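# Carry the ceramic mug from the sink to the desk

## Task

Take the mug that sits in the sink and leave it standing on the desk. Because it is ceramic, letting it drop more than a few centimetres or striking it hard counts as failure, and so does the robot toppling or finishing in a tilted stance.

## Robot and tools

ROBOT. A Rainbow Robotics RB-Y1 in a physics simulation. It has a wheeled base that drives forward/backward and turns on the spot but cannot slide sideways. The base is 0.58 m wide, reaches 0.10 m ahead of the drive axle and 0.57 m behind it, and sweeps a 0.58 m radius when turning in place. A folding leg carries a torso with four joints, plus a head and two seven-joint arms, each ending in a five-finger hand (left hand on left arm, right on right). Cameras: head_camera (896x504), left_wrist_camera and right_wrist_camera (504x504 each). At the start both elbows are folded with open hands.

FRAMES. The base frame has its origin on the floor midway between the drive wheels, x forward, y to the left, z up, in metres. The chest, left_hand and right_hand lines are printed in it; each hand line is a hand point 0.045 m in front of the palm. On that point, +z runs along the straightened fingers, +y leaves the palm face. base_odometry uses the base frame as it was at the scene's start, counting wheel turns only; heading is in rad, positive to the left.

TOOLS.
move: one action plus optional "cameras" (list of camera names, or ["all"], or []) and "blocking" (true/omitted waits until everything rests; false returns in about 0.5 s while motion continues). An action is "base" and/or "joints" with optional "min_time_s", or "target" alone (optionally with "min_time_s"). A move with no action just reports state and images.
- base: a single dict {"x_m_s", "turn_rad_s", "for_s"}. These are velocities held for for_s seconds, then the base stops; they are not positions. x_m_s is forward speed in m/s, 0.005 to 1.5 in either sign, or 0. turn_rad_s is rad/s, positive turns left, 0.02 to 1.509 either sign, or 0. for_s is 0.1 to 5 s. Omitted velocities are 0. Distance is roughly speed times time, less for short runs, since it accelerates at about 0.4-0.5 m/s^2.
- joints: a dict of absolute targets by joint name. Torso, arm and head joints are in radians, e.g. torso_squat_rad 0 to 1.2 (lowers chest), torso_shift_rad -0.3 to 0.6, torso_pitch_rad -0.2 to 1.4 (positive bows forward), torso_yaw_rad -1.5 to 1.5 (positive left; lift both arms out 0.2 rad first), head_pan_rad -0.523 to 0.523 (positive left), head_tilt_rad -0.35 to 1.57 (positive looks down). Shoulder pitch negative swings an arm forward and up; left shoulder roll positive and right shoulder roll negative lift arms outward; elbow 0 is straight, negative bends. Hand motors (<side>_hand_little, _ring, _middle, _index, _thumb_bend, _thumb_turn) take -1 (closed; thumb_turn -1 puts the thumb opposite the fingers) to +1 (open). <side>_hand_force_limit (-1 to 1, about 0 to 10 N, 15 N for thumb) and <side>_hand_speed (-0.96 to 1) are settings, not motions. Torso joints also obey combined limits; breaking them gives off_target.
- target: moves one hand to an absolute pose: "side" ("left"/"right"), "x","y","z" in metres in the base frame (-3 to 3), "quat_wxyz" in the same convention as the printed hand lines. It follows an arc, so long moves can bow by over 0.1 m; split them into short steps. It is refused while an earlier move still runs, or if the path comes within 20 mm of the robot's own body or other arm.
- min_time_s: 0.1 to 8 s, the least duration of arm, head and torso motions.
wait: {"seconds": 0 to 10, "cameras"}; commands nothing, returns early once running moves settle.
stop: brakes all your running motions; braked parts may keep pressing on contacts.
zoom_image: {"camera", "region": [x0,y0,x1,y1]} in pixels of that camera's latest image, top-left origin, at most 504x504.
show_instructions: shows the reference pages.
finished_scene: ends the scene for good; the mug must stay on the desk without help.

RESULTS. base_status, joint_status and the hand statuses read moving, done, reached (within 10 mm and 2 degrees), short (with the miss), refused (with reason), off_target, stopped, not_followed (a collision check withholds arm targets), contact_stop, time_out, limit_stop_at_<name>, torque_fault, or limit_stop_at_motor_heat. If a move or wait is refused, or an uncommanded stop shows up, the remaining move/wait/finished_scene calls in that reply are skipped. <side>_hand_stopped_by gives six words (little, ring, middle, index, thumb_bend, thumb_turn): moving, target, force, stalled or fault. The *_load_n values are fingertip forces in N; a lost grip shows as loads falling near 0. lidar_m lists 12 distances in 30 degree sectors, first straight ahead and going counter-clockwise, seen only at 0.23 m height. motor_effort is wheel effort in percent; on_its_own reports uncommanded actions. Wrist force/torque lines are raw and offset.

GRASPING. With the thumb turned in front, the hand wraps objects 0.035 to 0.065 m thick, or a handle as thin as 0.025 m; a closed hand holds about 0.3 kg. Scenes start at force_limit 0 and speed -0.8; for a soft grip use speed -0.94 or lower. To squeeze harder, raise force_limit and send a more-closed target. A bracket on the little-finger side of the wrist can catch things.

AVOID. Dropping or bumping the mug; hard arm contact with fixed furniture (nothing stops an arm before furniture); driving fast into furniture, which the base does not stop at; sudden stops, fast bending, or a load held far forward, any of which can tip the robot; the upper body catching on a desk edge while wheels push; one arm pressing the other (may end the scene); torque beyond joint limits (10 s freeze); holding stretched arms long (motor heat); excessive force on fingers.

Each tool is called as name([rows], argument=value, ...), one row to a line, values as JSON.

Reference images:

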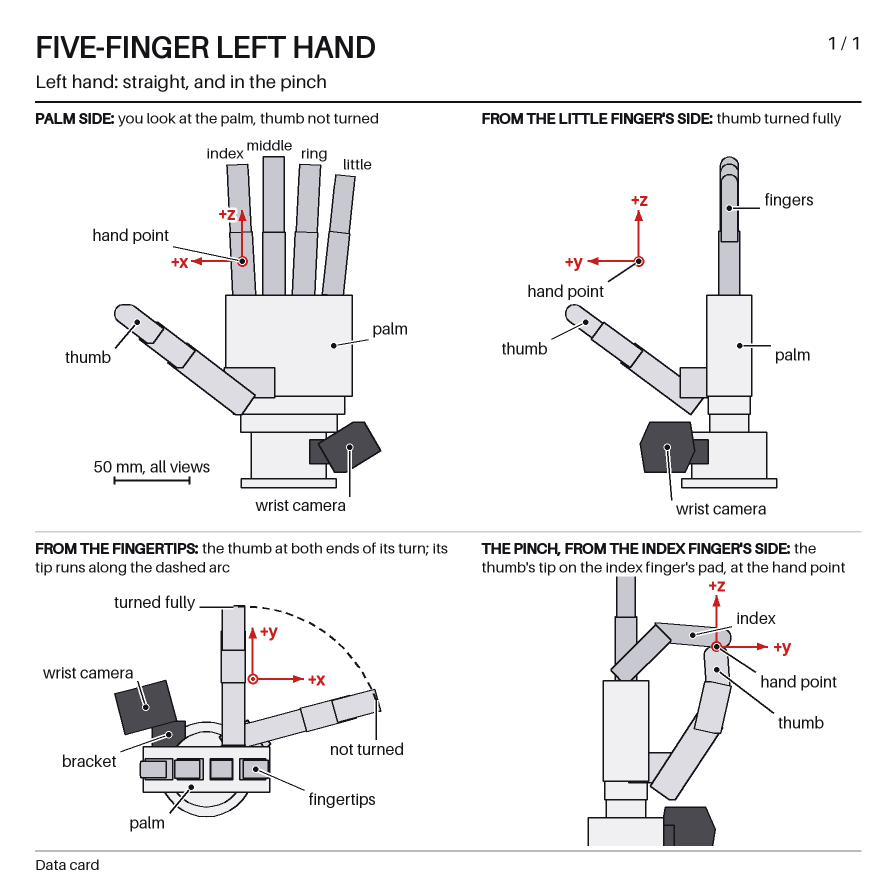

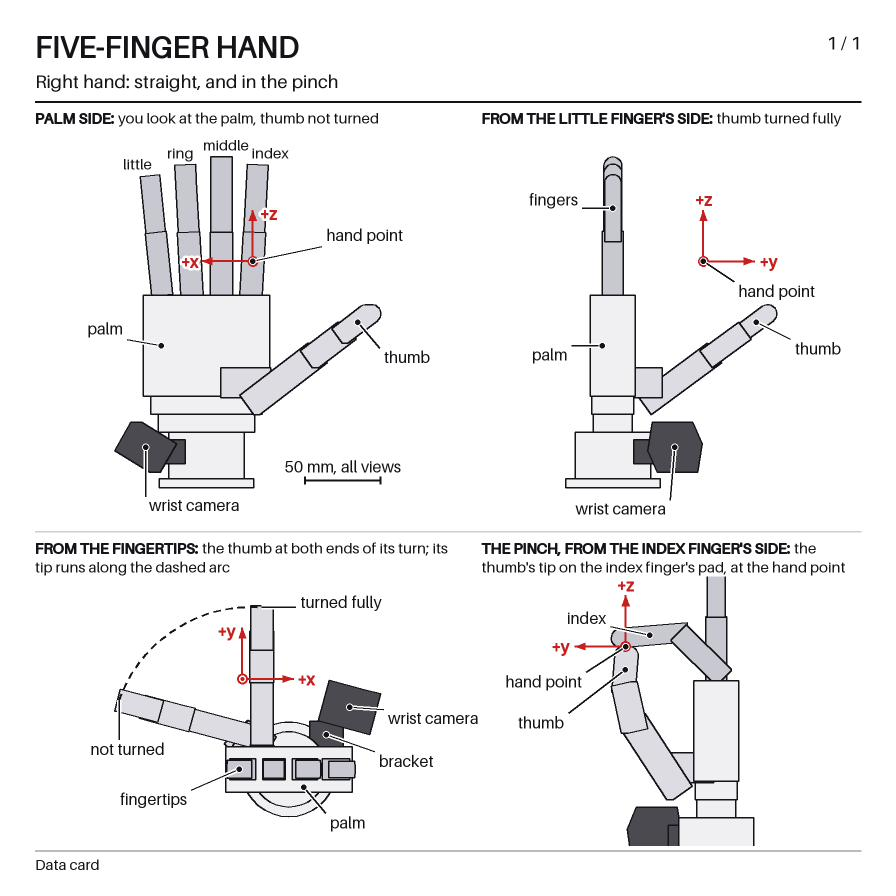

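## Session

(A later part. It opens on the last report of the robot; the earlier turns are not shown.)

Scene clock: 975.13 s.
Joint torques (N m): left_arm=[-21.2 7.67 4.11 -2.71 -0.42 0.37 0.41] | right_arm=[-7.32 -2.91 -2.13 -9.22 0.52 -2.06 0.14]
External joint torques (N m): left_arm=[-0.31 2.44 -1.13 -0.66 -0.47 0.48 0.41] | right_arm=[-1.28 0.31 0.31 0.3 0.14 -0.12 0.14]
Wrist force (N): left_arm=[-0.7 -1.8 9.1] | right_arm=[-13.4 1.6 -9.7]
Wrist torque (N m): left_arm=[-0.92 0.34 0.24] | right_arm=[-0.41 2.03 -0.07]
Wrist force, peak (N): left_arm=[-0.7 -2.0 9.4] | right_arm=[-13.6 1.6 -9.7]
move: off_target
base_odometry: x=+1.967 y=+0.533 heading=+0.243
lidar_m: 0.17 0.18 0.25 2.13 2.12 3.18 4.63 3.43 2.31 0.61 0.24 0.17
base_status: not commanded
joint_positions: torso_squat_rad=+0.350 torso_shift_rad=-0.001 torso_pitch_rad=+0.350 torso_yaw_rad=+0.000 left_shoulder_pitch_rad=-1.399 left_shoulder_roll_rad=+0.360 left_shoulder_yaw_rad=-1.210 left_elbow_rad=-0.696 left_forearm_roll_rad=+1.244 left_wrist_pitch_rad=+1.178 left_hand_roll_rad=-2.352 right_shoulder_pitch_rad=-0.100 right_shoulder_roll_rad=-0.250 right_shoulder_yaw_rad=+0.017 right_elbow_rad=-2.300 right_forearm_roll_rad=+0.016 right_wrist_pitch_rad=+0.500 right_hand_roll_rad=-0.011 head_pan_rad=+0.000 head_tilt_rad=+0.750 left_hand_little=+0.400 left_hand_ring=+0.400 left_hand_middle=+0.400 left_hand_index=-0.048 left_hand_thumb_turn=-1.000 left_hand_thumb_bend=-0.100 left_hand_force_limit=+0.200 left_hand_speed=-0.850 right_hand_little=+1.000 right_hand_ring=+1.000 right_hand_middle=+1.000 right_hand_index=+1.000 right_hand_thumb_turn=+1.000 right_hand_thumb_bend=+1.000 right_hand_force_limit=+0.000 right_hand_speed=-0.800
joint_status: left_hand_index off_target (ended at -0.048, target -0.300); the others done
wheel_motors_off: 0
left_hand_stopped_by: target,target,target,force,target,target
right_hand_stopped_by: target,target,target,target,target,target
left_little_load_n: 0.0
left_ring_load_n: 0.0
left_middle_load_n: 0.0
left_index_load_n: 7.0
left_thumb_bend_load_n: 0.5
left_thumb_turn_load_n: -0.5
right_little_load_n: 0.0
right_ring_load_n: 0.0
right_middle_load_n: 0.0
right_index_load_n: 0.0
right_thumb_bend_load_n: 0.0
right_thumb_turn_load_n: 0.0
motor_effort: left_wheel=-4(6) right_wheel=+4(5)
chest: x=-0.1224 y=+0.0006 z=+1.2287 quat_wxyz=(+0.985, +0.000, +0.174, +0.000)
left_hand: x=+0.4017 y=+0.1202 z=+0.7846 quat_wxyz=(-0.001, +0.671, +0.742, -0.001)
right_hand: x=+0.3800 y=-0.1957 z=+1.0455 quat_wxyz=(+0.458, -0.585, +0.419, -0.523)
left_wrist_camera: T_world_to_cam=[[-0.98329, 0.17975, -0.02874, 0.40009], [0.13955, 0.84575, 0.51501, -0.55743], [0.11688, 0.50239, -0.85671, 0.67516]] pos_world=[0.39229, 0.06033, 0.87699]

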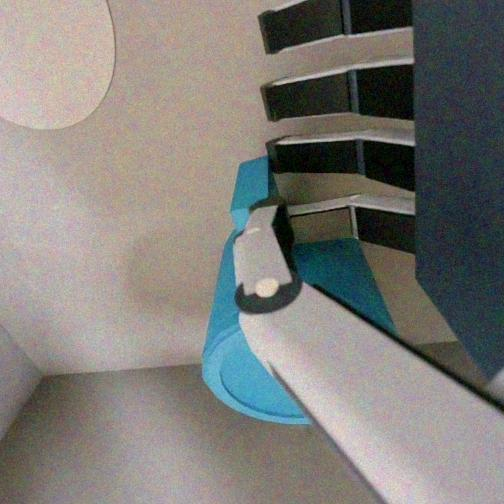

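move(target={"side": "left", "x": 0.4015, "y": 0.1203, "z": 0.795, "quat_wxyz": [0, 0.6709, 0.7415, 0]}, min_time_s=1.5, cameras=["left_wrist_camera", "head_camera"])

zoom_image(camera="left_wrist_camera", region=[160, 120, 420, 380])

Scene clock: 982.40 s.
Joint torques (N m): left_arm=[-22.07 8.2 5.25 -3.04 -0.52 0.5 0.33] | right_arm=[-7.28 -2.75 -1.99 -9.24 0.49 -2.02 0.14]
External joint torques (N m): left_arm=[-1.14 2.8 -0.43 -0.94 -0.57 0.61 0.33] | right_arm=[-1.24 0.46 0.44 0.28 0.1 -0.08 0.14]
Wrist force (N): left_arm=[-0.7 -1.6 9.6] | right_arm=[-13.1 1.6 -9.5]
Wrist torque (N m): left_arm=[-0.86 0.25 0.24] | right_arm=[-0.42 1.97 -0.04]
Wrist force, peak (N): left_arm=[-0.7 -1.7 9.9] | right_arm=[-13.7 1.6 -9.7]
move: done
base_odometry: x=+1.967 y=+0.533 heading=+0.243
lidar_m: 0.16 0.18 0.24 2.13 2.13 3.15 4.62 3.43 2.29 0.61 0.24 0.17
base_status: not commanded
joint_positions: torso_squat_rad=+0.350 torso_shift_rad=-0.001 torso_pitch_rad=+0.350 torso_yaw_rad=+0.000 left_shoulder_pitch_rad=-1.405 left_shoulder_roll_rad=+0.391 left_shoulder_yaw_rad=-1.210 left_elbow_rad=-0.760 left_forearm_roll_rad=+1.244 left_wrist_pitch_rad=+1.205 left_hand_roll_rad=-2.320 right_shoulder_pitch_rad=-0.100 right_shoulder_roll_rad=-0.250 right_shoulder_yaw_rad=+0.017 right_elbow_rad=-2.300 right_forearm_roll_rad=+0.016 right_wrist_pitch_rad=+0.500 right_hand_roll_rad=-0.011 head_pan_rad=+0.000 head_tilt_rad=+0.750 left_hand_little=+0.400 left_hand_ring=+0.400 left_hand_middle=+0.400 left_hand_index=-0.048 left_hand_thumb_turn=-1.000 left_hand_thumb_bend=-0.100 left_hand_force_limit=+0.200 left_hand_speed=-0.850 right_hand_little=+1.000 right_hand_ring=+1.000 right_hand_middle=+1.000 right_hand_index=+1.000 right_hand_thumb_turn=+1.000 right_hand_thumb_bend=+1.000 right_hand_force_limit=+0.000 right_hand_speed=-0.800
joint_status: all done
wheel_motors_off: 0
left_hand_stopped_by: target,target,target,force,target,target
right_hand_stopped_by: target,target,target,target,target,target
left_little_load_n: 0.0
left_ring_load_n: 0.0
left_middle_load_n: 0.5
left_index_load_n: 9.0
left_thumb_bend_load_n: 1.0
left_thumb_turn_load_n: 1.0
right_little_load_n: 0.0
right_ring_load_n: 0.0
right_middle_load_n: 0.0
right_index_load_n: 0.0
right_thumb_bend_load_n: 0.0
right_thumb_turn_load_n: 0.0
motor_effort: left_wheel=-5(5) right_wheel=+3(5)
chest: x=-0.1224 y=+0.0006 z=+1.2287 quat_wxyz=(+0.985, +0.000, +0.174, +0.000)
left_hand: x=+0.4012 y=+0.1203 z=+0.7941 quat_wxyz=(-0.002, +0.671, +0.742, -0.001)
left_hand_status: reached (checked arc that bows 2 mm and turns the hand up to 0 deg, planned for 1.5 s): 1 mm and 0.3 deg off.
right_hand: x=+0.3800 y=-0.1957 z=+1.0455 quat_wxyz=(+0.458, -0.585, +0.419, -0.523)
pictures: head_camera, left_wrist_camera
head_camera: T_world_to_cam=[[0.04251, -0.99899, -0.01476, 0.01521], [-0.87818, -0.03032, -0.47736, 0.70613], [0.47643, 0.03326, -0.87858, 1.19944]] pos_world=[0.04801, -0.00329, 1.39111]
left_wrist_camera: T_world_to_cam=[[-0.98338, 0.17968, -0.02621, 0.39796], [0.14064, 0.84499, 0.51596, -0.56352], [0.11486, 0.50369, -0.85621, 0.6836]] pos_world=[0.39208, 0.06034, 0.88649]

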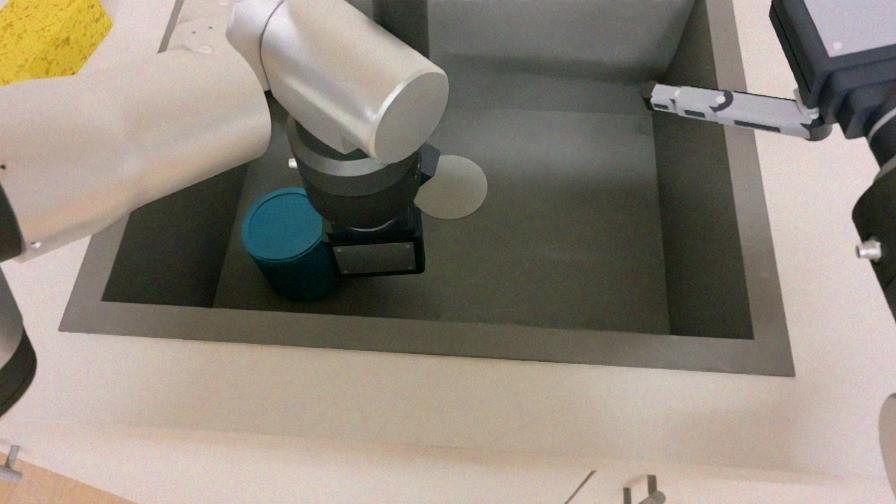

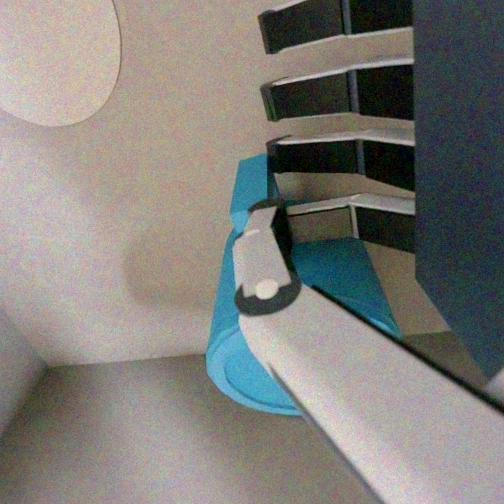

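Scaled by 1.938.

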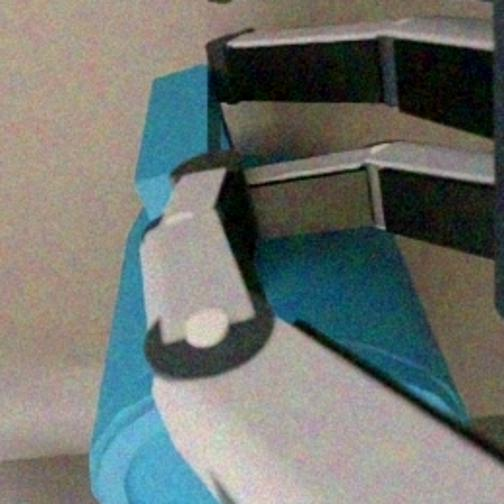

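move(target={"side": "left", "x": 0.401, "y": 0.1203, "z": 0.81, "quat_wxyz": [0, 0.6709, 0.7415, 0]}, min_time_s=1.5, cameras=["left_wrist_camera", "head_camera"])

zoom_image(camera="head_camera", region=[200, 150, 460, 330])

Scene clock: 988.30 s.
Joint torques (N m): left_arm=[-22.19 8.45 7.04 -2.95 -0.74 0.53 0.36] | right_arm=[-7.43 -2.66 -2.28 -9.18 0.5 -2.09 0.12]
External joint torques (N m): left_arm=[-1.28 2.82 0.64 -0.77 -0.79 0.65 0.36] | right_arm=[-1.39 0.55 0.16 0.34 0.12 -0.15 0.12]
Wrist force (N): left_arm=[-1.0 -1.8 9.6] | right_arm=[-13.3 1.6 -9.6]
Wrist torque (N m): left_arm=[-0.90 0.27 0.23] | right_arm=[-0.42 2.01 -0.05]
Wrist force, peak (N): left_arm=[-0.7 -1.9 9.9] | right_arm=[-13.5 1.6 -9.7]
move: done
base_odometry: x=+1.967 y=+0.533 heading=+0.243
lidar_m: 0.16 0.18 0.26 2.14 2.12 3.16 4.61 3.45 2.58 0.61 0.23 0.17
base_status: not commanded
joint_positions: torso_squat_rad=+0.350 torso_shift_rad=-0.001 torso_pitch_rad=+0.350 torso_yaw_rad=+0.000 left_shoulder_pitch_rad=-1.413 left_shoulder_roll_rad=+0.445 left_shoulder_yaw_rad=-1.208 left_elbow_rad=-0.867 left_forearm_roll_rad=+1.242 left_wrist_pitch_rad=+1.239 left_hand_roll_rad=-2.267 right_shoulder_pitch_rad=-0.100 right_shoulder_roll_rad=-0.250 right_shoulder_yaw_rad=+0.017 right_elbow_rad=-2.300 right_forearm_roll_rad=+0.016 right_wrist_pitch_rad=+0.500 right_hand_roll_rad=-0.011 head_pan_rad=+0.000 head_tilt_rad=+0.750 left_hand_little=+0.400 left_hand_ring=+0.400 left_hand_middle=+0.400 left_hand_index=-0.048 left_hand_thumb_turn=-1.000 left_hand_thumb_bend=-0.100 left_hand_force_limit=+0.200 left_hand_speed=-0.850 right_hand_little=+1.000 right_hand_ring=+1.000 right_hand_middle=+1.000 right_hand_index=+1.000 right_hand_thumb_turn=+1.000 right_hand_thumb_bend=+1.000 right_hand_force_limit=+0.000 right_hand_speed=-0.800
joint_status: all done
wheel_motors_off: 0
left_hand_stopped_by: target,target,target,force,target,target
right_hand_stopped_by: target,target,target,target,target,target
left_little_load_n: 0.0
left_ring_load_n: 0.0
left_middle_load_n: 0.5
left_index_load_n: 9.0
left_thumb_bend_load_n: 1.5
left_thumb_turn_load_n: 1.0
right_little_load_n: 0.0
right_ring_load_n: 0.0
right_middle_load_n: 0.0
right_index_load_n: 0.0
right_thumb_bend_load_n: 0.0
right_thumb_turn_load_n: 0.0
motor_effort: left_wheel=-5(5) right_wheel=+4(5)
chest: x=-0.1224 y=+0.0006 z=+1.2287 quat_wxyz=(+0.985, +0.000, +0.174, +0.000)
left_hand: x=+0.4005 y=+0.1202 z=+0.8095 quat_wxyz=(-0.001, +0.671, +0.741, +0.000)
left_hand_status: reached (checked arc that bows 4 mm and turns the hand up to 1 deg, planned for 1.5 s): 1 mm and 0.1 deg off.
right_hand: x=+0.3800 y=-0.1957 z=+1.0455 quat_wxyz=(+0.458, -0.585, +0.419, -0.523)
pictures: head_camera, left_wrist_camera
head_camera: T_world_to_cam=[[0.04251, -0.99899, -0.01476, 0.01521], [-0.87818, -0.03032, -0.47736, 0.70613], [0.47643, 0.03326, -0.87858, 1.19944]] pos_world=[0.04801, -0.00329, 1.39111]
left_wrist_camera: T_world_to_cam=[[-0.98321, 0.18012, -0.02935, 0.40001], [0.13958, 0.84581, 0.5149, -0.57007], [0.11757, 0.50216, -0.85675, 0.69638]] pos_world=[0.39099, 0.06043, 0.90189]

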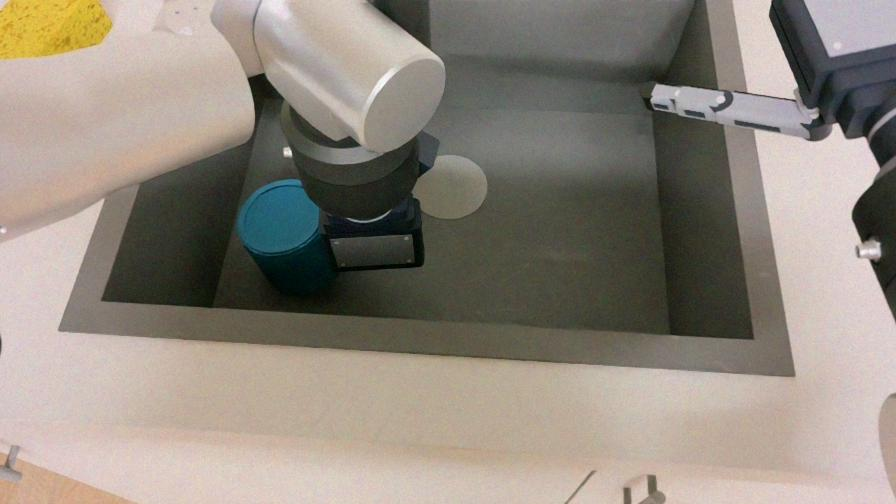

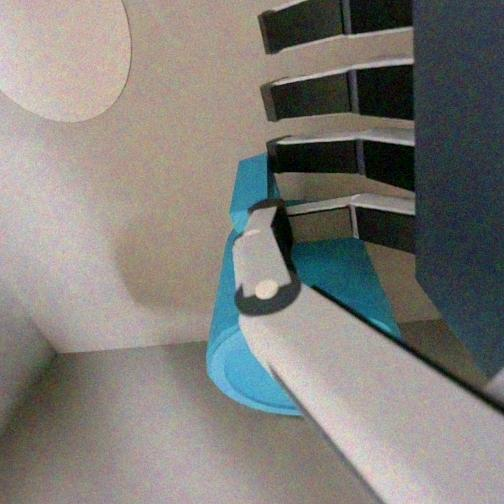

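Scaled by 1.938.

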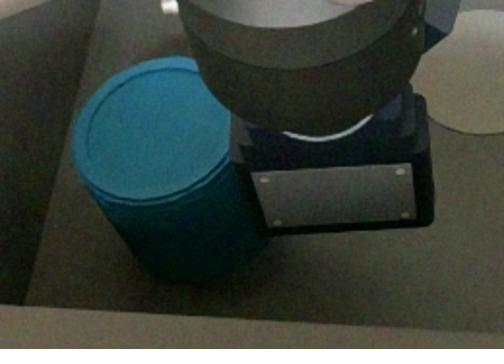

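move(target={"side": "left", "x": 0.395, "y": 0.1203, "z": 0.86, "quat_wxyz": [0, 0.6709, 0.7415, 0]}, min_time_s=2.5)

move(target={"side": "left", "x": 0.388, "y": 0.1203, "z": 0.92, "quat_wxyz": [0, 0.6709, 0.7415, 0]}, min_time_s=2.5, cameras=["left_wrist_camera", "head_camera"])

Scene clock: 1003.57 s.
Joint torques (N m): left_arm=[-22.26 8.57 8.69 -3.21 -0.34 0.58 0.49] | right_arm=[-7.38 -2.66 -2.18 -9.22 0.45 -2 0.23]
External joint torques (N m): left_arm=[-1.39 2.4 0.84 -1 -0.39 0.69 0.49] | right_arm=[-1.34 0.56 0.26 0.31 0.07 -0.06 0.23]
Wrist force (N): left_arm=[-1.1 -2.0 9.7] | right_arm=[-13.3 1.7 -9.4]
Wrist torque (N m): left_arm=[-0.92 0.30 0.25] | right_arm=[-0.41 2.00 -0.04]
Wrist force, peak (N): left_arm=[-1.0 -1.8 10.0] | right_arm=[-13.6 1.8 -9.5]
move: done
base_odometry: x=+1.967 y=+0.533 heading=+0.243
lidar_m: 0.16 0.16 0.25 2.14 2.14 3.16 4.62 3.45 2.58 0.62 0.24 0.17
base_status: not commanded
joint_positions: torso_squat_rad=+0.350 torso_shift_rad=-0.001 torso_pitch_rad=+0.350 torso_yaw_rad=+0.000 left_shoulder_pitch_rad=-1.457 left_shoulder_roll_rad=+0.564 left_shoulder_yaw_rad=-1.186 left_elbow_rad=-1.101 left_forearm_roll_rad=+1.268 left_wrist_pitch_rad=+1.356 left_hand_roll_rad=-2.153 right_shoulder_pitch_rad=-0.100 right_shoulder_roll_rad=-0.250 right_shoulder_yaw_rad=+0.017 right_elbow_rad=-2.300 right_forearm_roll_rad=+0.016 right_wrist_pitch_rad=+0.500 right_hand_roll_rad=-0.011 head_pan_rad=+0.000 head_tilt_rad=+0.750 left_hand_little=+0.400 left_hand_ring=+0.400 left_hand_middle=+0.400 left_hand_index=-0.048 left_hand_thumb_turn=-1.000 left_hand_thumb_bend=-0.100 left_hand_force_limit=+0.200 left_hand_speed=-0.850 right_hand_little=+1.000 right_hand_ring=+1.000 right_hand_middle=+1.000 right_hand_index=+1.000 right_hand_thumb_turn=+1.000 right_hand_thumb_bend=+1.000 right_hand_force_limit=+0.000 right_hand_speed=-0.800
joint_status: all done
wheel_motors_off: 0
left_hand_stopped_by: target,target,target,force,target,target
right_hand_stopped_by: target,target,target,target,target,target
left_little_load_n: 0.0
left_ring_load_n: 0.0
left_middle_load_n: 0.5
left_index_load_n: 9.5
left_thumb_bend_load_n: 1.0
left_thumb_turn_load_n: 1.0
right_little_load_n: 0.0
right_ring_load_n: 0.0
right_middle_load_n: 0.0
right_index_load_n: 0.0
right_thumb_bend_load_n: 0.0
right_thumb_turn_load_n: -0.5
motor_effort: left_wheel=-4(5) right_wheel=+3(5)
chest: x=-0.1224 y=+0.0006 z=+1.2287 quat_wxyz=(+0.985, +0.000, +0.174, +0.000)
left_hand: x=+0.3944 y=+0.1204 z=+0.8593 quat_wxyz=(-0.004, +0.671, +0.742, -0.001)
left_hand_status: reached (checked arc that bows 8 mm and turns the hand up to 1 deg, planned for 2.5 s): 1 mm and 0.5 deg off.
right_hand: x=+0.3800 y=-0.1957 z=+1.0455 quat_wxyz=(+0.458, -0.585, +0.419, -0.523)
pictures: none

Scene clock: 1006.40 s.
Joint torques (N m): left_arm=[-22.18 9.77 9.85 -2.77 -0.2 0.73 0.48] | right_arm=[-7.15 -2.94 -2.06 -9.18 0.55 -2.1 0.21]
External joint torques (N m): left_arm=[-1.49 3.2 0.93 -0.8 -0.25 0.83 0.48] | right_arm=[-1.11 0.28 0.37 0.34 0.16 -0.16 0.21]
Wrist force (N): left_arm=[-0.7 -1.8 9.6] | right_arm=[-13.3 1.7 -9.3]
Wrist torque (N m): left_arm=[-0.88 0.22 0.25] | right_arm=[-0.43 2.00 -0.05]
Wrist force, peak (N): left_arm=[-1.2 -1.9 10.0] | right_arm=[-13.6 1.7 -9.6]
move: done
base_odometry: x=+1.967 y=+0.533 heading=+0.243
lidar_m: 0.16 0.18 0.24 2.13 2.13 3.17 4.62 3.43 2.29 0.63 0.24 0.16
base_status: not commanded
joint_positions: torso_squat_rad=+0.350 torso_shift_rad=-0.001 torso_pitch_rad=+0.350 torso_yaw_rad=+0.000 left_shoulder_pitch_rad=-1.520 left_shoulder_roll_rad=+0.671 left_shoulder_yaw_rad=-1.143 left_elbow_rad=-1.299 left_forearm_roll_rad=+1.320 left_wrist_pitch_rad=+1.474 left_hand_roll_rad=-2.058 right_shoulder_pitch_rad=-0.100 right_shoulder_roll_rad=-0.250 right_shoulder_yaw_rad=+0.017 right_elbow_rad=-2.300 right_forearm_roll_rad=+0.016 right_wrist_pitch_rad=+0.500 right_hand_roll_rad=-0.011 head_pan_rad=+0.000 head_tilt_rad=+0.750 left_hand_little=+0.400 left_hand_ring=+0.400 left_hand_middle=+0.400 left_hand_index=-0.048 left_hand_thumb_turn=-1.000 left_hand_thumb_bend=-0.100 left_hand_force_limit=+0.200 left_hand_speed=-0.850 right_hand_little=+1.000 right_hand_ring=+1.000 right_hand_middle=+1.000 right_hand_index=+1.000 right_hand_thumb_turn=+1.000 right_hand_thumb_bend=+1.000 right_hand_force_limit=+0.000 right_hand_speed=-0.800
joint_status: all done
wheel_motors_off: 0
left_hand_stopped_by: target,target,target,force,target,target
right_hand_stopped_by: target,target,target,target,target,target
left_little_load_n: 0.0
left_ring_load_n: 0.0
left_middle_load_n: 0.5
left_index_load_n: 9.5
left_thumb_bend_load_n: 1.5
left_thumb_turn_load_n: 1.0
right_little_load_n: 0.0
right_ring_load_n: 0.0
right_middle_load_n: 0.0
right_index_load_n: 0.0
right_thumb_bend_load_n: 0.0
right_thumb_turn_load_n: -0.5
motor_effort: left_wheel=-5(5) right_wheel=+3(4)
chest: x=-0.1224 y=+0.0006 z=+1.2287 quat_wxyz=(+0.985, +0.000, +0.174, +0.000)
left_hand: x=+0.3878 y=+0.1204 z=+0.9191 quat_wxyz=(-0.002, +0.671, +0.741, +0.000)
left_hand_status: reached (checked arc that bows 6 mm and turns the hand up to 1 deg, planned for 2.5 s): 1 mm and 0.2 deg off.
right_hand: x=+0.3800 y=-0.1957 z=+1.0455 quat_wxyz=(+0.458, -0.585, +0.419, -0.523)
pictures: head_camera, left_wrist_camera
head_camera: T_world_to_cam=[[0.04251, -0.99899, -0.01476, 0.01521], [-0.87818, -0.03032, -0.47736, 0.70613], [0.47643, 0.03326, -0.87858, 1.19944]] pos_world=[0.04801, -0.00329, 1.39111]
left_wrist_camera: T_world_to_cam=[[-0.98324, 0.18026, -0.02739, 0.38895], [0.14055, 0.845, 0.51597, -0.62616], [0.11615, 0.50347, -0.85617, 0.79162]] pos_world=[0.37848, 0.06044, 1.01149]

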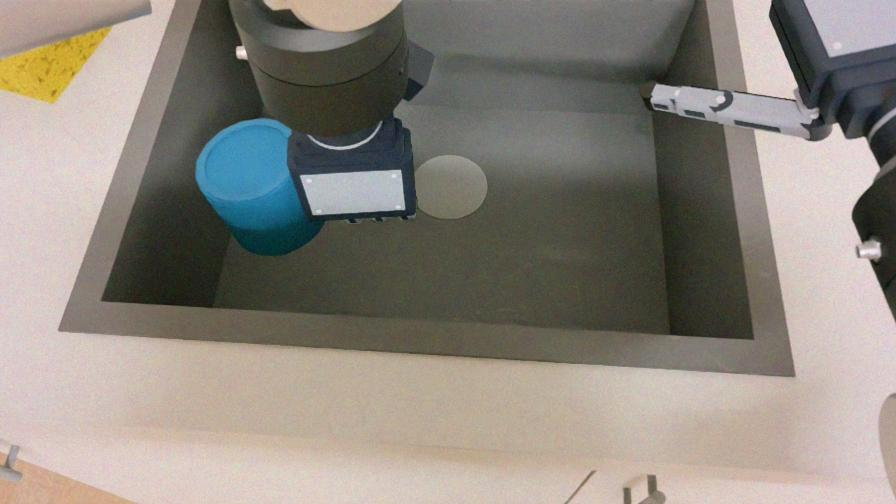

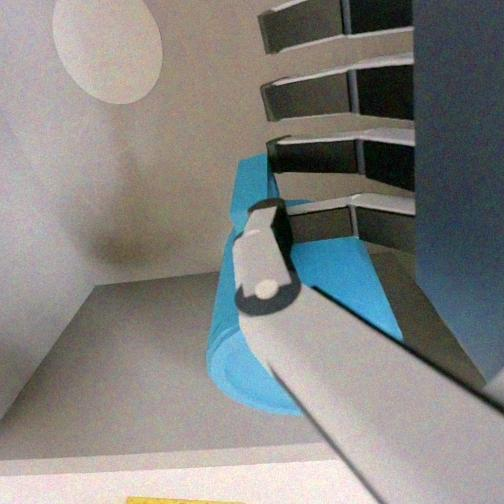

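move(target={"side": "left", "x": 0.378, "y": 0.1203, "z": 0.98, "quat_wxyz": [0, 0.6709, 0.7415, 0]}, min_time_s=2)

move(target={"side": "left", "x": 0.365, "y": 0.1203, "z": 1.04, "quat_wxyz": [0, 0.6709, 0.7415, 0]}, min_time_s=2)

move(target={"side": "left", "x": 0.35, "y": 0.1203, "z": 1.08, "quat_wxyz": [0, 0.6709, 0.7415, 0]}, min_time_s=2, cameras=["left_wrist_camera", "head_camera", "right_wrist_camera"])

Scene clock: 1013.10 s.
Joint torques (N m): left_arm=[-21.9 9.41 10.87 -2.53 -0.24 0.66 0.38] | right_arm=[-7.41 -2.61 -2.09 -9.2 0.49 -2.03 0.17]
External joint torques (N m): left_arm=[-1.5 2.64 1.38 -1.02 -0.29 0.77 0.38] | right_arm=[-1.36 0.6 0.35 0.32 0.11 -0.09 0.17]
Wrist force (N): left_arm=[-0.7 -1.6 9.7] | right_arm=[-13.3 1.7 -9.5]
Wrist torque (N m): left_arm=[-0.85 0.23 0.21] | right_arm=[-0.41 2.01 -0.05]
Wrist force, peak (N): left_arm=[-0.7 -1.7 10.0] | right_arm=[-13.6 1.7 -9.6]
move: done
base_odometry: x=+1.967 y=+0.533 heading=+0.243
lidar_m: 0.16 0.18 0.24 2.14 2.14 3.16 4.61 3.43 2.30 0.62 0.23 0.16
base_status: not commanded
joint_positions: torso_squat_rad=+0.350 torso_shift_rad=-0.001 torso_pitch_rad=+0.350 torso_yaw_rad=+0.000 left_shoulder_pitch_rad=-1.592 left_shoulder_roll_rad=+0.751 left_shoulder_yaw_rad=-1.088 left_elbow_rad=-1.439 left_forearm_roll_rad=+1.394 left_wrist_pitch_rad=+1.589 left_hand_roll_rad=-1.984 right_shoulder_pitch_rad=-0.100 right_shoulder_roll_rad=-0.250 right_shoulder_yaw_rad=+0.017 right_elbow_rad=-2.300 right_forearm_roll_rad=+0.016 right_wrist_pitch_rad=+0.500 right_hand_roll_rad=-0.011 head_pan_rad=+0.000 head_tilt_rad=+0.750 left_hand_little=+0.400 left_hand_ring=+0.400 left_hand_middle=+0.400 left_hand_index=-0.048 left_hand_thumb_turn=-1.000 left_hand_thumb_bend=-0.100 left_hand_force_limit=+0.200 left_hand_speed=-0.850 right_hand_little=+1.000 right_hand_ring=+1.000 right_hand_middle=+1.000 right_hand_index=+1.000 right_hand_thumb_turn=+1.000 right_hand_thumb_bend=+1.000 right_hand_force_limit=+0.000 right_hand_speed=-0.800
joint_status: all done
wheel_motors_off: 0
left_hand_stopped_by: target,target,target,force,target,target
right_hand_stopped_by: target,target,target,target,target,target
left_little_load_n: 0.0
left_ring_load_n: 0.0
left_middle_load_n: 0.5
left_index_load_n: 9.0
left_thumb_bend_load_n: 1.5
left_thumb_turn_load_n: 1.0
right_little_load_n: 0.5
right_ring_load_n: 0.0
right_middle_load_n: 0.0
right_index_load_n: 0.0
right_thumb_bend_load_n: 0.0
right_thumb_turn_load_n: 0.0
motor_effort: left_wheel=-4(5) right_wheel=+4(5)
chest: x=-0.1224 y=+0.0006 z=+1.2287 quat_wxyz=(+0.985, +0.000, +0.174, +0.000)
left_hand: x=+0.3779 y=+0.1203 z=+0.9792 quat_wxyz=(-0.001, +0.671, +0.741, +0.000)
left_hand_status: reached (checked arc that bows 3 mm and turns the hand up to 1 deg, planned for 2.0 s): 1 mm and 0.1 deg off.
right_hand: x=+0.3800 y=-0.1957 z=+1.0455 quat_wxyz=(+0.458, -0.585, +0.419, -0.523)
pictures: none

Scene clock: 1015.43 s.
Joint torques (N m): left_arm=[-21.16 9.72 11.35 -1.73 -0.17 0.7 0.33] | right_arm=[-7.4 -2.72 -2.24 -9.24 0.57 -2.08 0.14]
External joint torques (N m): left_arm=[-1.15 2.93 1.66 -0.84 -0.22 0.81 0.33] | right_arm=[-1.36 0.49 0.2 0.28 0.18 -0.14 0.14]
Wrist force (N): left_arm=[-0.8 -1.9 9.8] | right_arm=[-13.4 1.7 -9.5]
Wrist torque (N m): left_arm=[-0.87 0.26 0.25] | right_arm=[-0.39 2.02 -0.05]
Wrist force, peak (N): left_arm=[-0.8 -1.7 10.1] | right_arm=[-13.5 1.8 -9.6]
move: done
base_odometry: x=+1.967 y=+0.533 heading=+0.243
lidar_m: 0.16 0.18 0.25 2.13 2.13 3.16 4.62 3.43 2.30 0.61 0.23 0.17
base_status: not commanded
joint_positions: torso_squat_rad=+0.350 torso_shift_rad=-0.001 torso_pitch_rad=+0.350 torso_yaw_rad=+0.000 left_shoulder_pitch_rad=-1.674 left_shoulder_roll_rad=+0.810 left_shoulder_yaw_rad=-1.026 left_elbow_rad=-1.534 left_forearm_roll_rad=+1.485 left_wrist_pitch_rad=+1.702 left_hand_roll_rad=-1.918 right_shoulder_pitch_rad=-0.100 right_shoulder_roll_rad=-0.250 right_shoulder_yaw_rad=+0.017 right_elbow_rad=-2.300 right_forearm_roll_rad=+0.016 right_wrist_pitch_rad=+0.500 right_hand_roll_rad=-0.011 head_pan_rad=+0.000 head_tilt_rad=+0.750 left_hand_little=+0.400 left_hand_ring=+0.400 left_hand_middle=+0.400 left_hand_index=-0.048 left_hand_thumb_turn=-1.000 left_hand_thumb_bend=-0.100 left_hand_force_limit=+0.200 left_hand_speed=-0.850 right_hand_little=+1.000 right_hand_ring=+1.000 right_hand_middle=+1.000 right_hand_index=+1.000 right_hand_thumb_turn=+1.000 right_hand_thumb_bend=+1.000 right_hand_force_limit=+0.000 right_hand_speed=-0.800
joint_status: all done
wheel_motors_off: 0
left_hand_stopped_by: target,target,target,force,target,target
right_hand_stopped_by: target,target,target,target,target,target
left_little_load_n: 0.0
left_ring_load_n: 0.0
left_middle_load_n: 0.5
left_index_load_n: 9.5
left_thumb_bend_load_n: 1.5
left_thumb_turn_load_n: 1.0
right_little_load_n: 0.0
right_ring_load_n: 0.0
right_middle_load_n: 0.0
right_index_load_n: 0.0
right_thumb_bend_load_n: 0.0
right_thumb_turn_load_n: 0.0
motor_effort: left_wheel=-4(5) right_wheel=+4(5)
chest: x=-0.1224 y=+0.0006 z=+1.2287 quat_wxyz=(+0.985, +0.000, +0.174, +0.000)
left_hand: x=+0.3649 y=+0.1203 z=+1.0393 quat_wxyz=(-0.001, +0.671, +0.741, +0.000)
left_hand_status: reached (checked arc that bows 3 mm and turns the hand up to 1 deg, planned for 2.0 s): 1 mm and 0.1 deg off.
right_hand: x=+0.3800 y=-0.1957 z=+1.0455 quat_wxyz=(+0.458, -0.585, +0.419, -0.523)
pictures: none

Scene clock: 1017.77 s.
Joint torques (N m): left_arm=[-20.74 9.67 11.03 -1.57 -0.26 0.6 0.35] | right_arm=[-7.33 -2.97 -1.92 -9.27 0.57 -2.12 0.12]
External joint torques (N m): left_arm=[-1.23 3 1.36 -1.19 -0.3 0.7 0.35] | right_arm=[-1.29 0.24 0.52 0.25 0.19 -0.18 0.12]
Wrist force (N): left_arm=[-0.8 -1.5 9.7] | right_arm=[-13.4 1.6 -9.5]
Wrist torque (N m): left_arm=[-0.84 0.25 0.23] | right_arm=[-0.43 2.02 -0.05]
Wrist force, peak (N): left_arm=[-0.9 -1.7 10.0] | right_arm=[-13.5 1.7 -9.7]
move: done
base_odometry: x=+1.967 y=+0.533 heading=+0.243
lidar_m: 0.16 0.18 0.26 2.12 2.12 3.15 4.62 3.44 2.28 0.63 0.24 0.18
base_status: not commanded
joint_positions: torso_squat_rad=+0.350 torso_shift_rad=-0.001 torso_pitch_rad=+0.350 torso_yaw_rad=+0.000 left_shoulder_pitch_rad=-1.731 left_shoulder_roll_rad=+0.848 left_shoulder_yaw_rad=-0.980 left_elbow_rad=-1.601 left_forearm_roll_rad=+1.557 left_wrist_pitch_rad=+1.777 left_hand_roll_rad=-1.858 right_shoulder_pitch_rad=-0.100 right_shoulder_roll_rad=-0.250 right_shoulder_yaw_rad=+0.017 right_elbow_rad=-2.300 right_forearm_roll_rad=+0.016 right_wrist_pitch_rad=+0.500 right_hand_roll_rad=-0.011 head_pan_rad=+0.000 head_tilt_rad=+0.750 left_hand_little=+0.400 left_hand_ring=+0.400 left_hand_middle=+0.400 left_hand_index=-0.048 left_hand_thumb_turn=-1.000 left_hand_thumb_bend=-0.100 left_hand_force_limit=+0.200 left_hand_speed=-0.850 right_hand_little=+1.000 right_hand_ring=+1.000 right_hand_middle=+1.000 right_hand_index=+1.000 right_hand_thumb_turn=+1.000 right_hand_thumb_bend=+1.000 right_hand_force_limit=+0.000 right_hand_speed=-0.800
joint_status: all done
wheel_motors_off: 0
left_hand_stopped_by: target,target,target,force,target,target
right_hand_stopped_by: target,target,target,target,target,target
left_little_load_n: 0.0
left_ring_load_n: 0.0
left_middle_load_n: 0.5
left_index_load_n: 9.5
left_thumb_bend_load_n: 1.5
left_thumb_turn_load_n: 1.0
right_little_load_n: 0.0
right_ring_load_n: 0.0
right_middle_load_n: 0.0
right_index_load_n: 0.0
right_thumb_bend_load_n: 0.0
right_thumb_turn_load_n: 0.0
motor_effort: left_wheel=-5(5) right_wheel=+4(5)
chest: x=-0.1224 y=+0.0006 z=+1.2287 quat_wxyz=(+0.985, +0.000, +0.174, +0.000)
left_hand: x=+0.3498 y=+0.1203 z=+1.0794 quat_wxyz=(-0.001, +0.671, +0.741, +0.000)
left_hand_status: reached (checked arc that bows 2 mm and turns the hand up to 0 deg, planned for 2.0 s): 1 mm and 0.1 deg off.
right_hand: x=+0.3800 y=-0.1957 z=+1.0455 quat_wxyz=(+0.458, -0.585, +0.419, -0.523)
pictures: head_camera, left_wrist_camera, right_wrist_camera
head_camera: T_world_to_cam=[[0.04251, -0.99899, -0.01476, 0.01521], [-0.87818, -0.03032, -0.47736, 0.70613], [0.47643, 0.03326, -0.87858, 1.19944]] pos_world=[0.04801, -0.00329, 1.39111]
left_wrist_camera: T_world_to_cam=[[-0.98319, 0.18016, -0.02979, 0.35859], [0.13938, 0.84579, 0.51499, -0.702], [0.11798, 0.50218, -0.85668, 0.93336]] pos_world=[0.34029, 0.06043, 1.17179]
right_wrist_camera: T_world_to_cam=[[0.06554, -0.47843, -0.87568, 0.79685], [-0.63548, 0.65658, -0.40628, 0.79679], [0.76933, 0.5831, -0.261, 0.21024]] pos_world=[0.29237, -0.26452, 1.07638]

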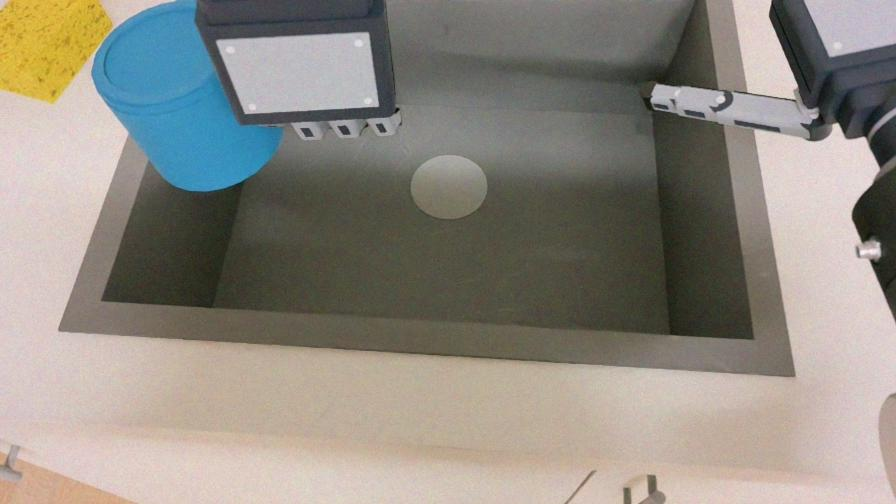

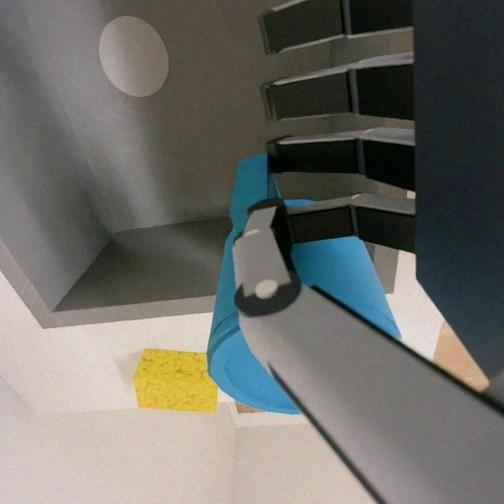

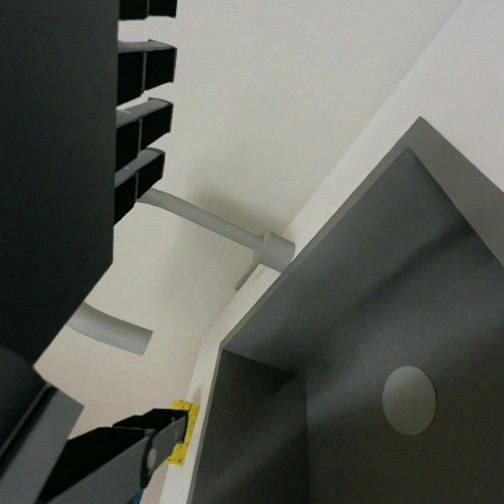

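move(base={"x_m_s": -0.25, "for_s": 2.4}, joints={"head_tilt_rad": 0.6}, cameras=["left_wrist_camera", "head_camera"])

Scene clock: 1050.73 s.
Joint torques (N m): left_arm=[-20.13 8.88 10.43 -1.01 -0.41 0.5 0.14] | right_arm=[-7.04 -2.47 -1.86 -9.16 0.47 -2.09 0.15]
External joint torques (N m): left_arm=[-0.63 2.21 0.76 -0.64 -0.45 0.6 0.14] | right_arm=[-0.99 0.74 0.58 0.36 0.09 -0.15 0.15]
Wrist force (N): left_arm=[-0.9 -1.3 9.8] | right_arm=[-13.4 1.7 -9.4]
Wrist torque (N m): left_arm=[-0.81 0.28 0.21] | right_arm=[-0.42 2.01 -0.05]
Wrist force, peak (N): left_arm=[-0.8 -2.0 10.1] | right_arm=[-13.6 1.8 -9.8]
move: done
base_odometry: x=+1.385 y=+0.388 heading=+0.245
lidar_m: 0.76 0.81 2.01 1.91 2.21 3.21 4.02 3.40 2.46 2.48 1.06 0.79
base_status: done (sent for 2.4 of 2.4 s)
joint_positions: torso_squat_rad=+0.350 torso_shift_rad=-0.001 torso_pitch_rad=+0.350 torso_yaw_rad=+0.000 left_shoulder_pitch_rad=-1.731 left_shoulder_roll_rad=+0.848 left_shoulder_yaw_rad=-0.979 left_elbow_rad=-1.601 left_forearm_roll_rad=+1.557 left_wrist_pitch_rad=+1.777 left_hand_roll_rad=-1.858 right_shoulder_pitch_rad=-0.100 right_shoulder_roll_rad=-0.250 right_shoulder_yaw_rad=+0.017 right_elbow_rad=-2.300 right_forearm_roll_rad=+0.016 right_wrist_pitch_rad=+0.500 right_hand_roll_rad=-0.011 head_pan_rad=+0.000 head_tilt_rad=+0.600 left_hand_little=+0.400 left_hand_ring=+0.400 left_hand_middle=+0.400 left_hand_index=-0.048 left_hand_thumb_turn=-1.000 left_hand_thumb_bend=-0.100 left_hand_force_limit=+0.200 left_hand_speed=-0.850 right_hand_little=+1.000 right_hand_ring=+1.000 right_hand_middle=+1.000 right_hand_index=+1.000 right_hand_thumb_turn=+1.000 right_hand_thumb_bend=+1.000 right_hand_force_limit=+0.000 right_hand_speed=-0.800
joint_status: all done
wheel_motors_off: 0
left_hand_stopped_by: target,target,target,force,target,target
right_hand_stopped_by: target,target,target,target,target,target
left_little_load_n: 0.0
left_ring_load_n: 0.0
left_middle_load_n: 0.5
left_index_load_n: 9.5
left_thumb_bend_load_n: 1.5
left_thumb_turn_load_n: 1.0
right_little_load_n: 0.0
right_ring_load_n: 0.0
right_middle_load_n: 0.0
right_index_load_n: 0.0
right_thumb_bend_load_n: 0.0
right_thumb_turn_load_n: 0.0
motor_effort: left_wheel=+24(37) right_wheel=-21(39)
chest: x=-0.1225 y=+0.0006 z=+1.2287 quat_wxyz=(+0.985, +0.000, +0.174, +0.000)
left_hand: x=+0.3498 y=+0.1203 z=+1.0795 quat_wxyz=(+0.000, +0.671, +0.741, +0.000)
right_hand: x=+0.3800 y=-0.1957 z=+1.0456 quat_wxyz=(+0.458, -0.585, +0.419, -0.523)
pictures: head_camera, left_wrist_camera
head_camera: T_world_to_cam=[[0.04438, -0.99898, -0.00826, 0.0061], [-0.79693, -0.03042, -0.60331, 0.88619], [0.60244, 0.03336, -0.79746, 1.08931]] pos_world=[0.04971, -0.00329, 1.40339]
left_wrist_camera: T_world_to_cam=[[-0.98316, 0.18023, -0.03009, 0.35894], [0.13928, 0.84579, 0.51502, -0.70211], [0.11828, 0.50216, -0.85665, 0.93339]] pos_world=[0.34029, 0.06043, 1.17199]

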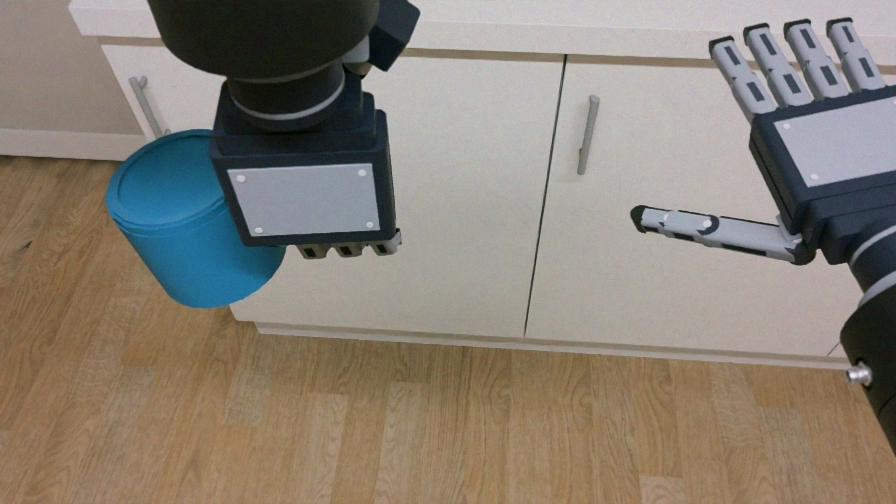

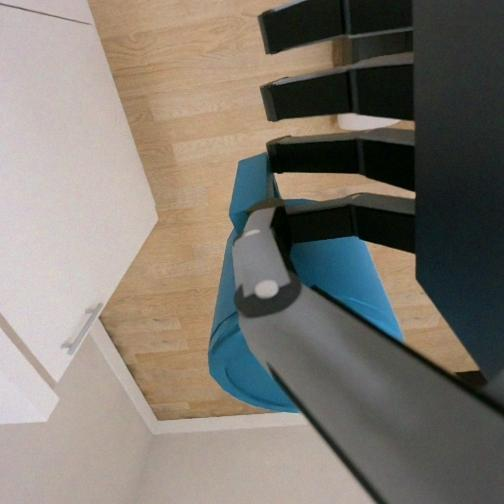

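move(base={"turn_rad_s": -0.7, "for_s": 4.488}, joints={"head_tilt_rad": 0.2}, cameras=["left_wrist_camera", "head_camera"])

Scene clock: 1059.80 s.
Joint torques (N m): left_arm=[-20.27 8.95 10.67 -1.11 -0.41 0.63 0.41] | right_arm=[-7 -2.71 -2.17 -9.23 0.49 -2.14 0.17]
External joint torques (N m): left_arm=[-0.77 2.28 1 -0.73 -0.45 0.74 0.41] | right_arm=[-0.96 0.51 0.27 0.29 0.1 -0.2 0.16]
Wrist force (N): left_arm=[-0.7 -1.6 9.9] | right_arm=[-13.5 1.7 -9.4]
Wrist torque (N m): left_arm=[-0.85 0.25 0.24] | right_arm=[-0.42 2.02 -0.05]
Wrist force, peak (N): left_arm=[-0.3 -1.3 10.1] | right_arm=[-13.6 1.9 -9.6]
move: done
base_odometry: x=+1.385 y=+0.388 heading=-2.904
lidar_m: 4.03 3.43 2.45 2.47 1.06 0.79 0.76 0.82 1.99 1.93 2.21 3.16
base_status: done (sent for 4.5 of 4.5 s)
joint_positions: torso_squat_rad=+0.350 torso_shift_rad=-0.001 torso_pitch_rad=+0.350 torso_yaw_rad=+0.000 left_shoulder_pitch_rad=-1.731 left_shoulder_roll_rad=+0.848 left_shoulder_yaw_rad=-0.979 left_elbow_rad=-1.601 left_forearm_roll_rad=+1.557 left_wrist_pitch_rad=+1.777 left_hand_roll_rad=-1.858 right_shoulder_pitch_rad=-0.100 right_shoulder_roll_rad=-0.250 right_shoulder_yaw_rad=+0.017 right_elbow_rad=-2.300 right_forearm_roll_rad=+0.016 right_wrist_pitch_rad=+0.500 right_hand_roll_rad=-0.011 head_pan_rad=+0.000 head_tilt_rad=+0.200 left_hand_little=+0.400 left_hand_ring=+0.400 left_hand_middle=+0.400 left_hand_index=-0.048 left_hand_thumb_turn=-1.000 left_hand_thumb_bend=-0.100 left_hand_force_limit=+0.200 left_hand_speed=-0.850 right_hand_little=+1.000 right_hand_ring=+1.000 right_hand_middle=+1.000 right_hand_index=+1.000 right_hand_thumb_turn=+1.000 right_hand_thumb_bend=+1.000 right_hand_force_limit=+0.000 right_hand_speed=-0.800
joint_status: all done
wheel_motors_off: 0
left_hand_stopped_by: target,target,target,force,target,target
right_hand_stopped_by: target,target,target,target,target,target
left_little_load_n: 0.0
left_ring_load_n: 0.0
left_middle_load_n: 0.5
left_index_load_n: 9.5
left_thumb_bend_load_n: 1.5
left_thumb_turn_load_n: 1.5
right_little_load_n: 0.0
right_ring_load_n: 0.5
right_middle_load_n: 0.0
right_index_load_n: 0.0
right_thumb_bend_load_n: 0.0
right_thumb_turn_load_n: -0.5
motor_effort: left_wheel=+18(48) right_wheel=-2(47)
chest: x=-0.1225 y=+0.0006 z=+1.2287 quat_wxyz=(+0.985, +0.000, +0.174, +0.000)
left_hand: x=+0.3498 y=+0.1203 z=+1.0795 quat_wxyz=(+0.000, +0.671, +0.741, +0.000)
right_hand: x=+0.3800 y=-0.1957 z=+1.0455 quat_wxyz=(+0.458, -0.585, +0.419, -0.523)
pictures: head_camera, left_wrist_camera
head_camera: T_world_to_cam=[[0.04441, -0.99897, 0.00961, -0.01901], [-0.49907, -0.03052, -0.86602, 1.26631], [0.86542, 0.03366, -0.49991, 0.67877]] pos_world=[0.0454, -0.00319, 1.43616]
left_wrist_camera: T_world_to_cam=[[-0.98318, 0.18015, -0.03014, 0.35901], [0.13919, 0.8458, 0.51502, -0.70208], [0.11828, 0.50216, -0.85665, 0.93339]] pos_world=[0.34029, 0.06043, 1.17199]

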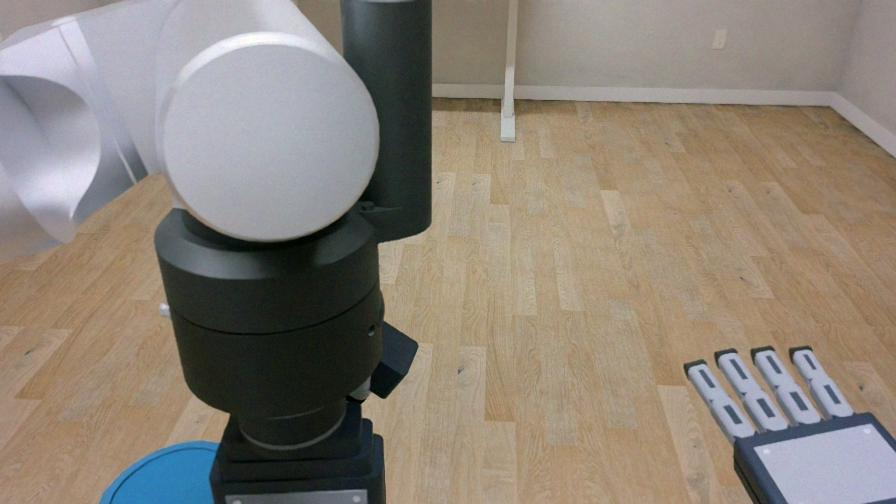

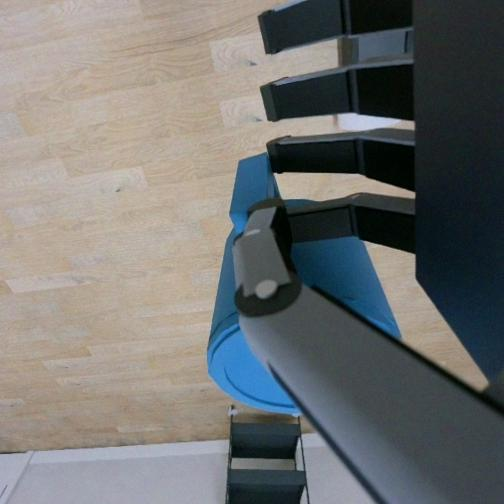

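move(joints={"head_tilt_rad": -0.1}, cameras=["head_camera"])

Scene clock: 1064.63 s.
Joint torques (N m): left_arm=[-20.47 9.1 10.5 -0.95 -0.39 0.41 0.29] | right_arm=[-7.22 -2.82 -2.18 -9.1 0.55 -2.06 0.2]
External joint torques (N m): left_arm=[-0.97 2.43 0.83 -0.58 -0.43 0.52 0.29] | right_arm=[-1.18 0.4 0.26 0.42 0.17 -0.12 0.2]
Wrist force (N): left_arm=[-1.0 -1.4 9.8] | right_arm=[-13.4 1.8 -9.5]
Wrist torque (N m): left_arm=[-0.83 0.29 0.21] | right_arm=[-0.38 2.01 -0.05]
Wrist force, peak (N): left_arm=[-0.9 -1.6 10.0] | right_arm=[-13.6 1.8 -9.6]
move: done
base_odometry: x=+1.385 y=+0.388 heading=-2.904
lidar_m: 4.02 3.43 2.47 2.47 1.06 0.79 0.76 0.82 2.00 1.90 2.20 3.17
base_status: not commanded
joint_positions: torso_squat_rad=+0.350 torso_shift_rad=-0.001 torso_pitch_rad=+0.350 torso_yaw_rad=+0.000 left_shoulder_pitch_rad=-1.731 left_shoulder_roll_rad=+0.848 left_shoulder_yaw_rad=-0.979 left_elbow_rad=-1.601 left_forearm_roll_rad=+1.557 left_wrist_pitch_rad=+1.777 left_hand_roll_rad=-1.858 right_shoulder_pitch_rad=-0.100 right_shoulder_roll_rad=-0.250 right_shoulder_yaw_rad=+0.017 right_elbow_rad=-2.300 right_forearm_roll_rad=+0.016 right_wrist_pitch_rad=+0.500 right_hand_roll_rad=-0.011 head_pan_rad=+0.000 head_tilt_rad=-0.100 left_hand_little=+0.400 left_hand_ring=+0.400 left_hand_middle=+0.400 left_hand_index=-0.048 left_hand_thumb_turn=-1.000 left_hand_thumb_bend=-0.100 left_hand_force_limit=+0.200 left_hand_speed=-0.850 right_hand_little=+1.000 right_hand_ring=+1.000 right_hand_middle=+1.000 right_hand_index=+1.000 right_hand_thumb_turn=+1.000 right_hand_thumb_bend=+1.000 right_hand_force_limit=+0.000 right_hand_speed=-0.800
joint_status: all done
wheel_motors_off: 0
left_hand_stopped_by: target,target,target,force,target,target
right_hand_stopped_by: target,target,target,target,target,target
left_little_load_n: 0.0
left_ring_load_n: 0.0
left_middle_load_n: 0.5
left_index_load_n: 9.5
left_thumb_bend_load_n: 1.5
left_thumb_turn_load_n: 1.0
right_little_load_n: 0.0
right_ring_load_n: 0.0
right_middle_load_n: 0.0
right_index_load_n: 0.0
right_thumb_bend_load_n: 0.0
right_thumb_turn_load_n: 0.0
motor_effort: left_wheel=+17(19) right_wheel=-2(3)
chest: x=-0.1225 y=+0.0006 z=+1.2287 quat_wxyz=(+0.985, +0.000, +0.174, +0.000)
left_hand: x=+0.3498 y=+0.1203 z=+1.0795 quat_wxyz=(+0.000, +0.671, +0.741, +0.000)
right_hand: x=+0.3800 y=-0.1957 z=+1.0455 quat_wxyz=(+0.458, -0.585, +0.419, -0.523)
head_camera: T_world_to_cam=[[0.03975, -0.99896, 0.02216, -0.03685], [-0.22079, -0.03042, -0.97485, 1.42889], [0.97451, 0.03386, -0.22177, 0.29055]] pos_world=[0.03381, -0.00319, 1.4582]

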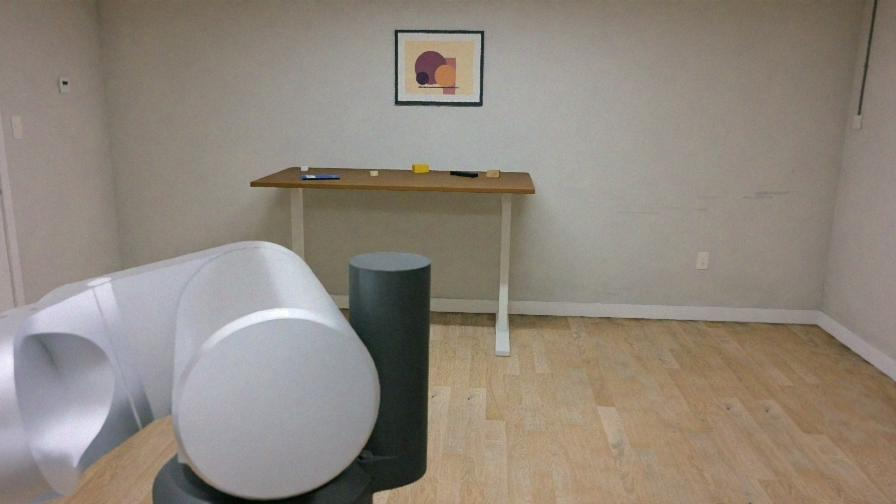

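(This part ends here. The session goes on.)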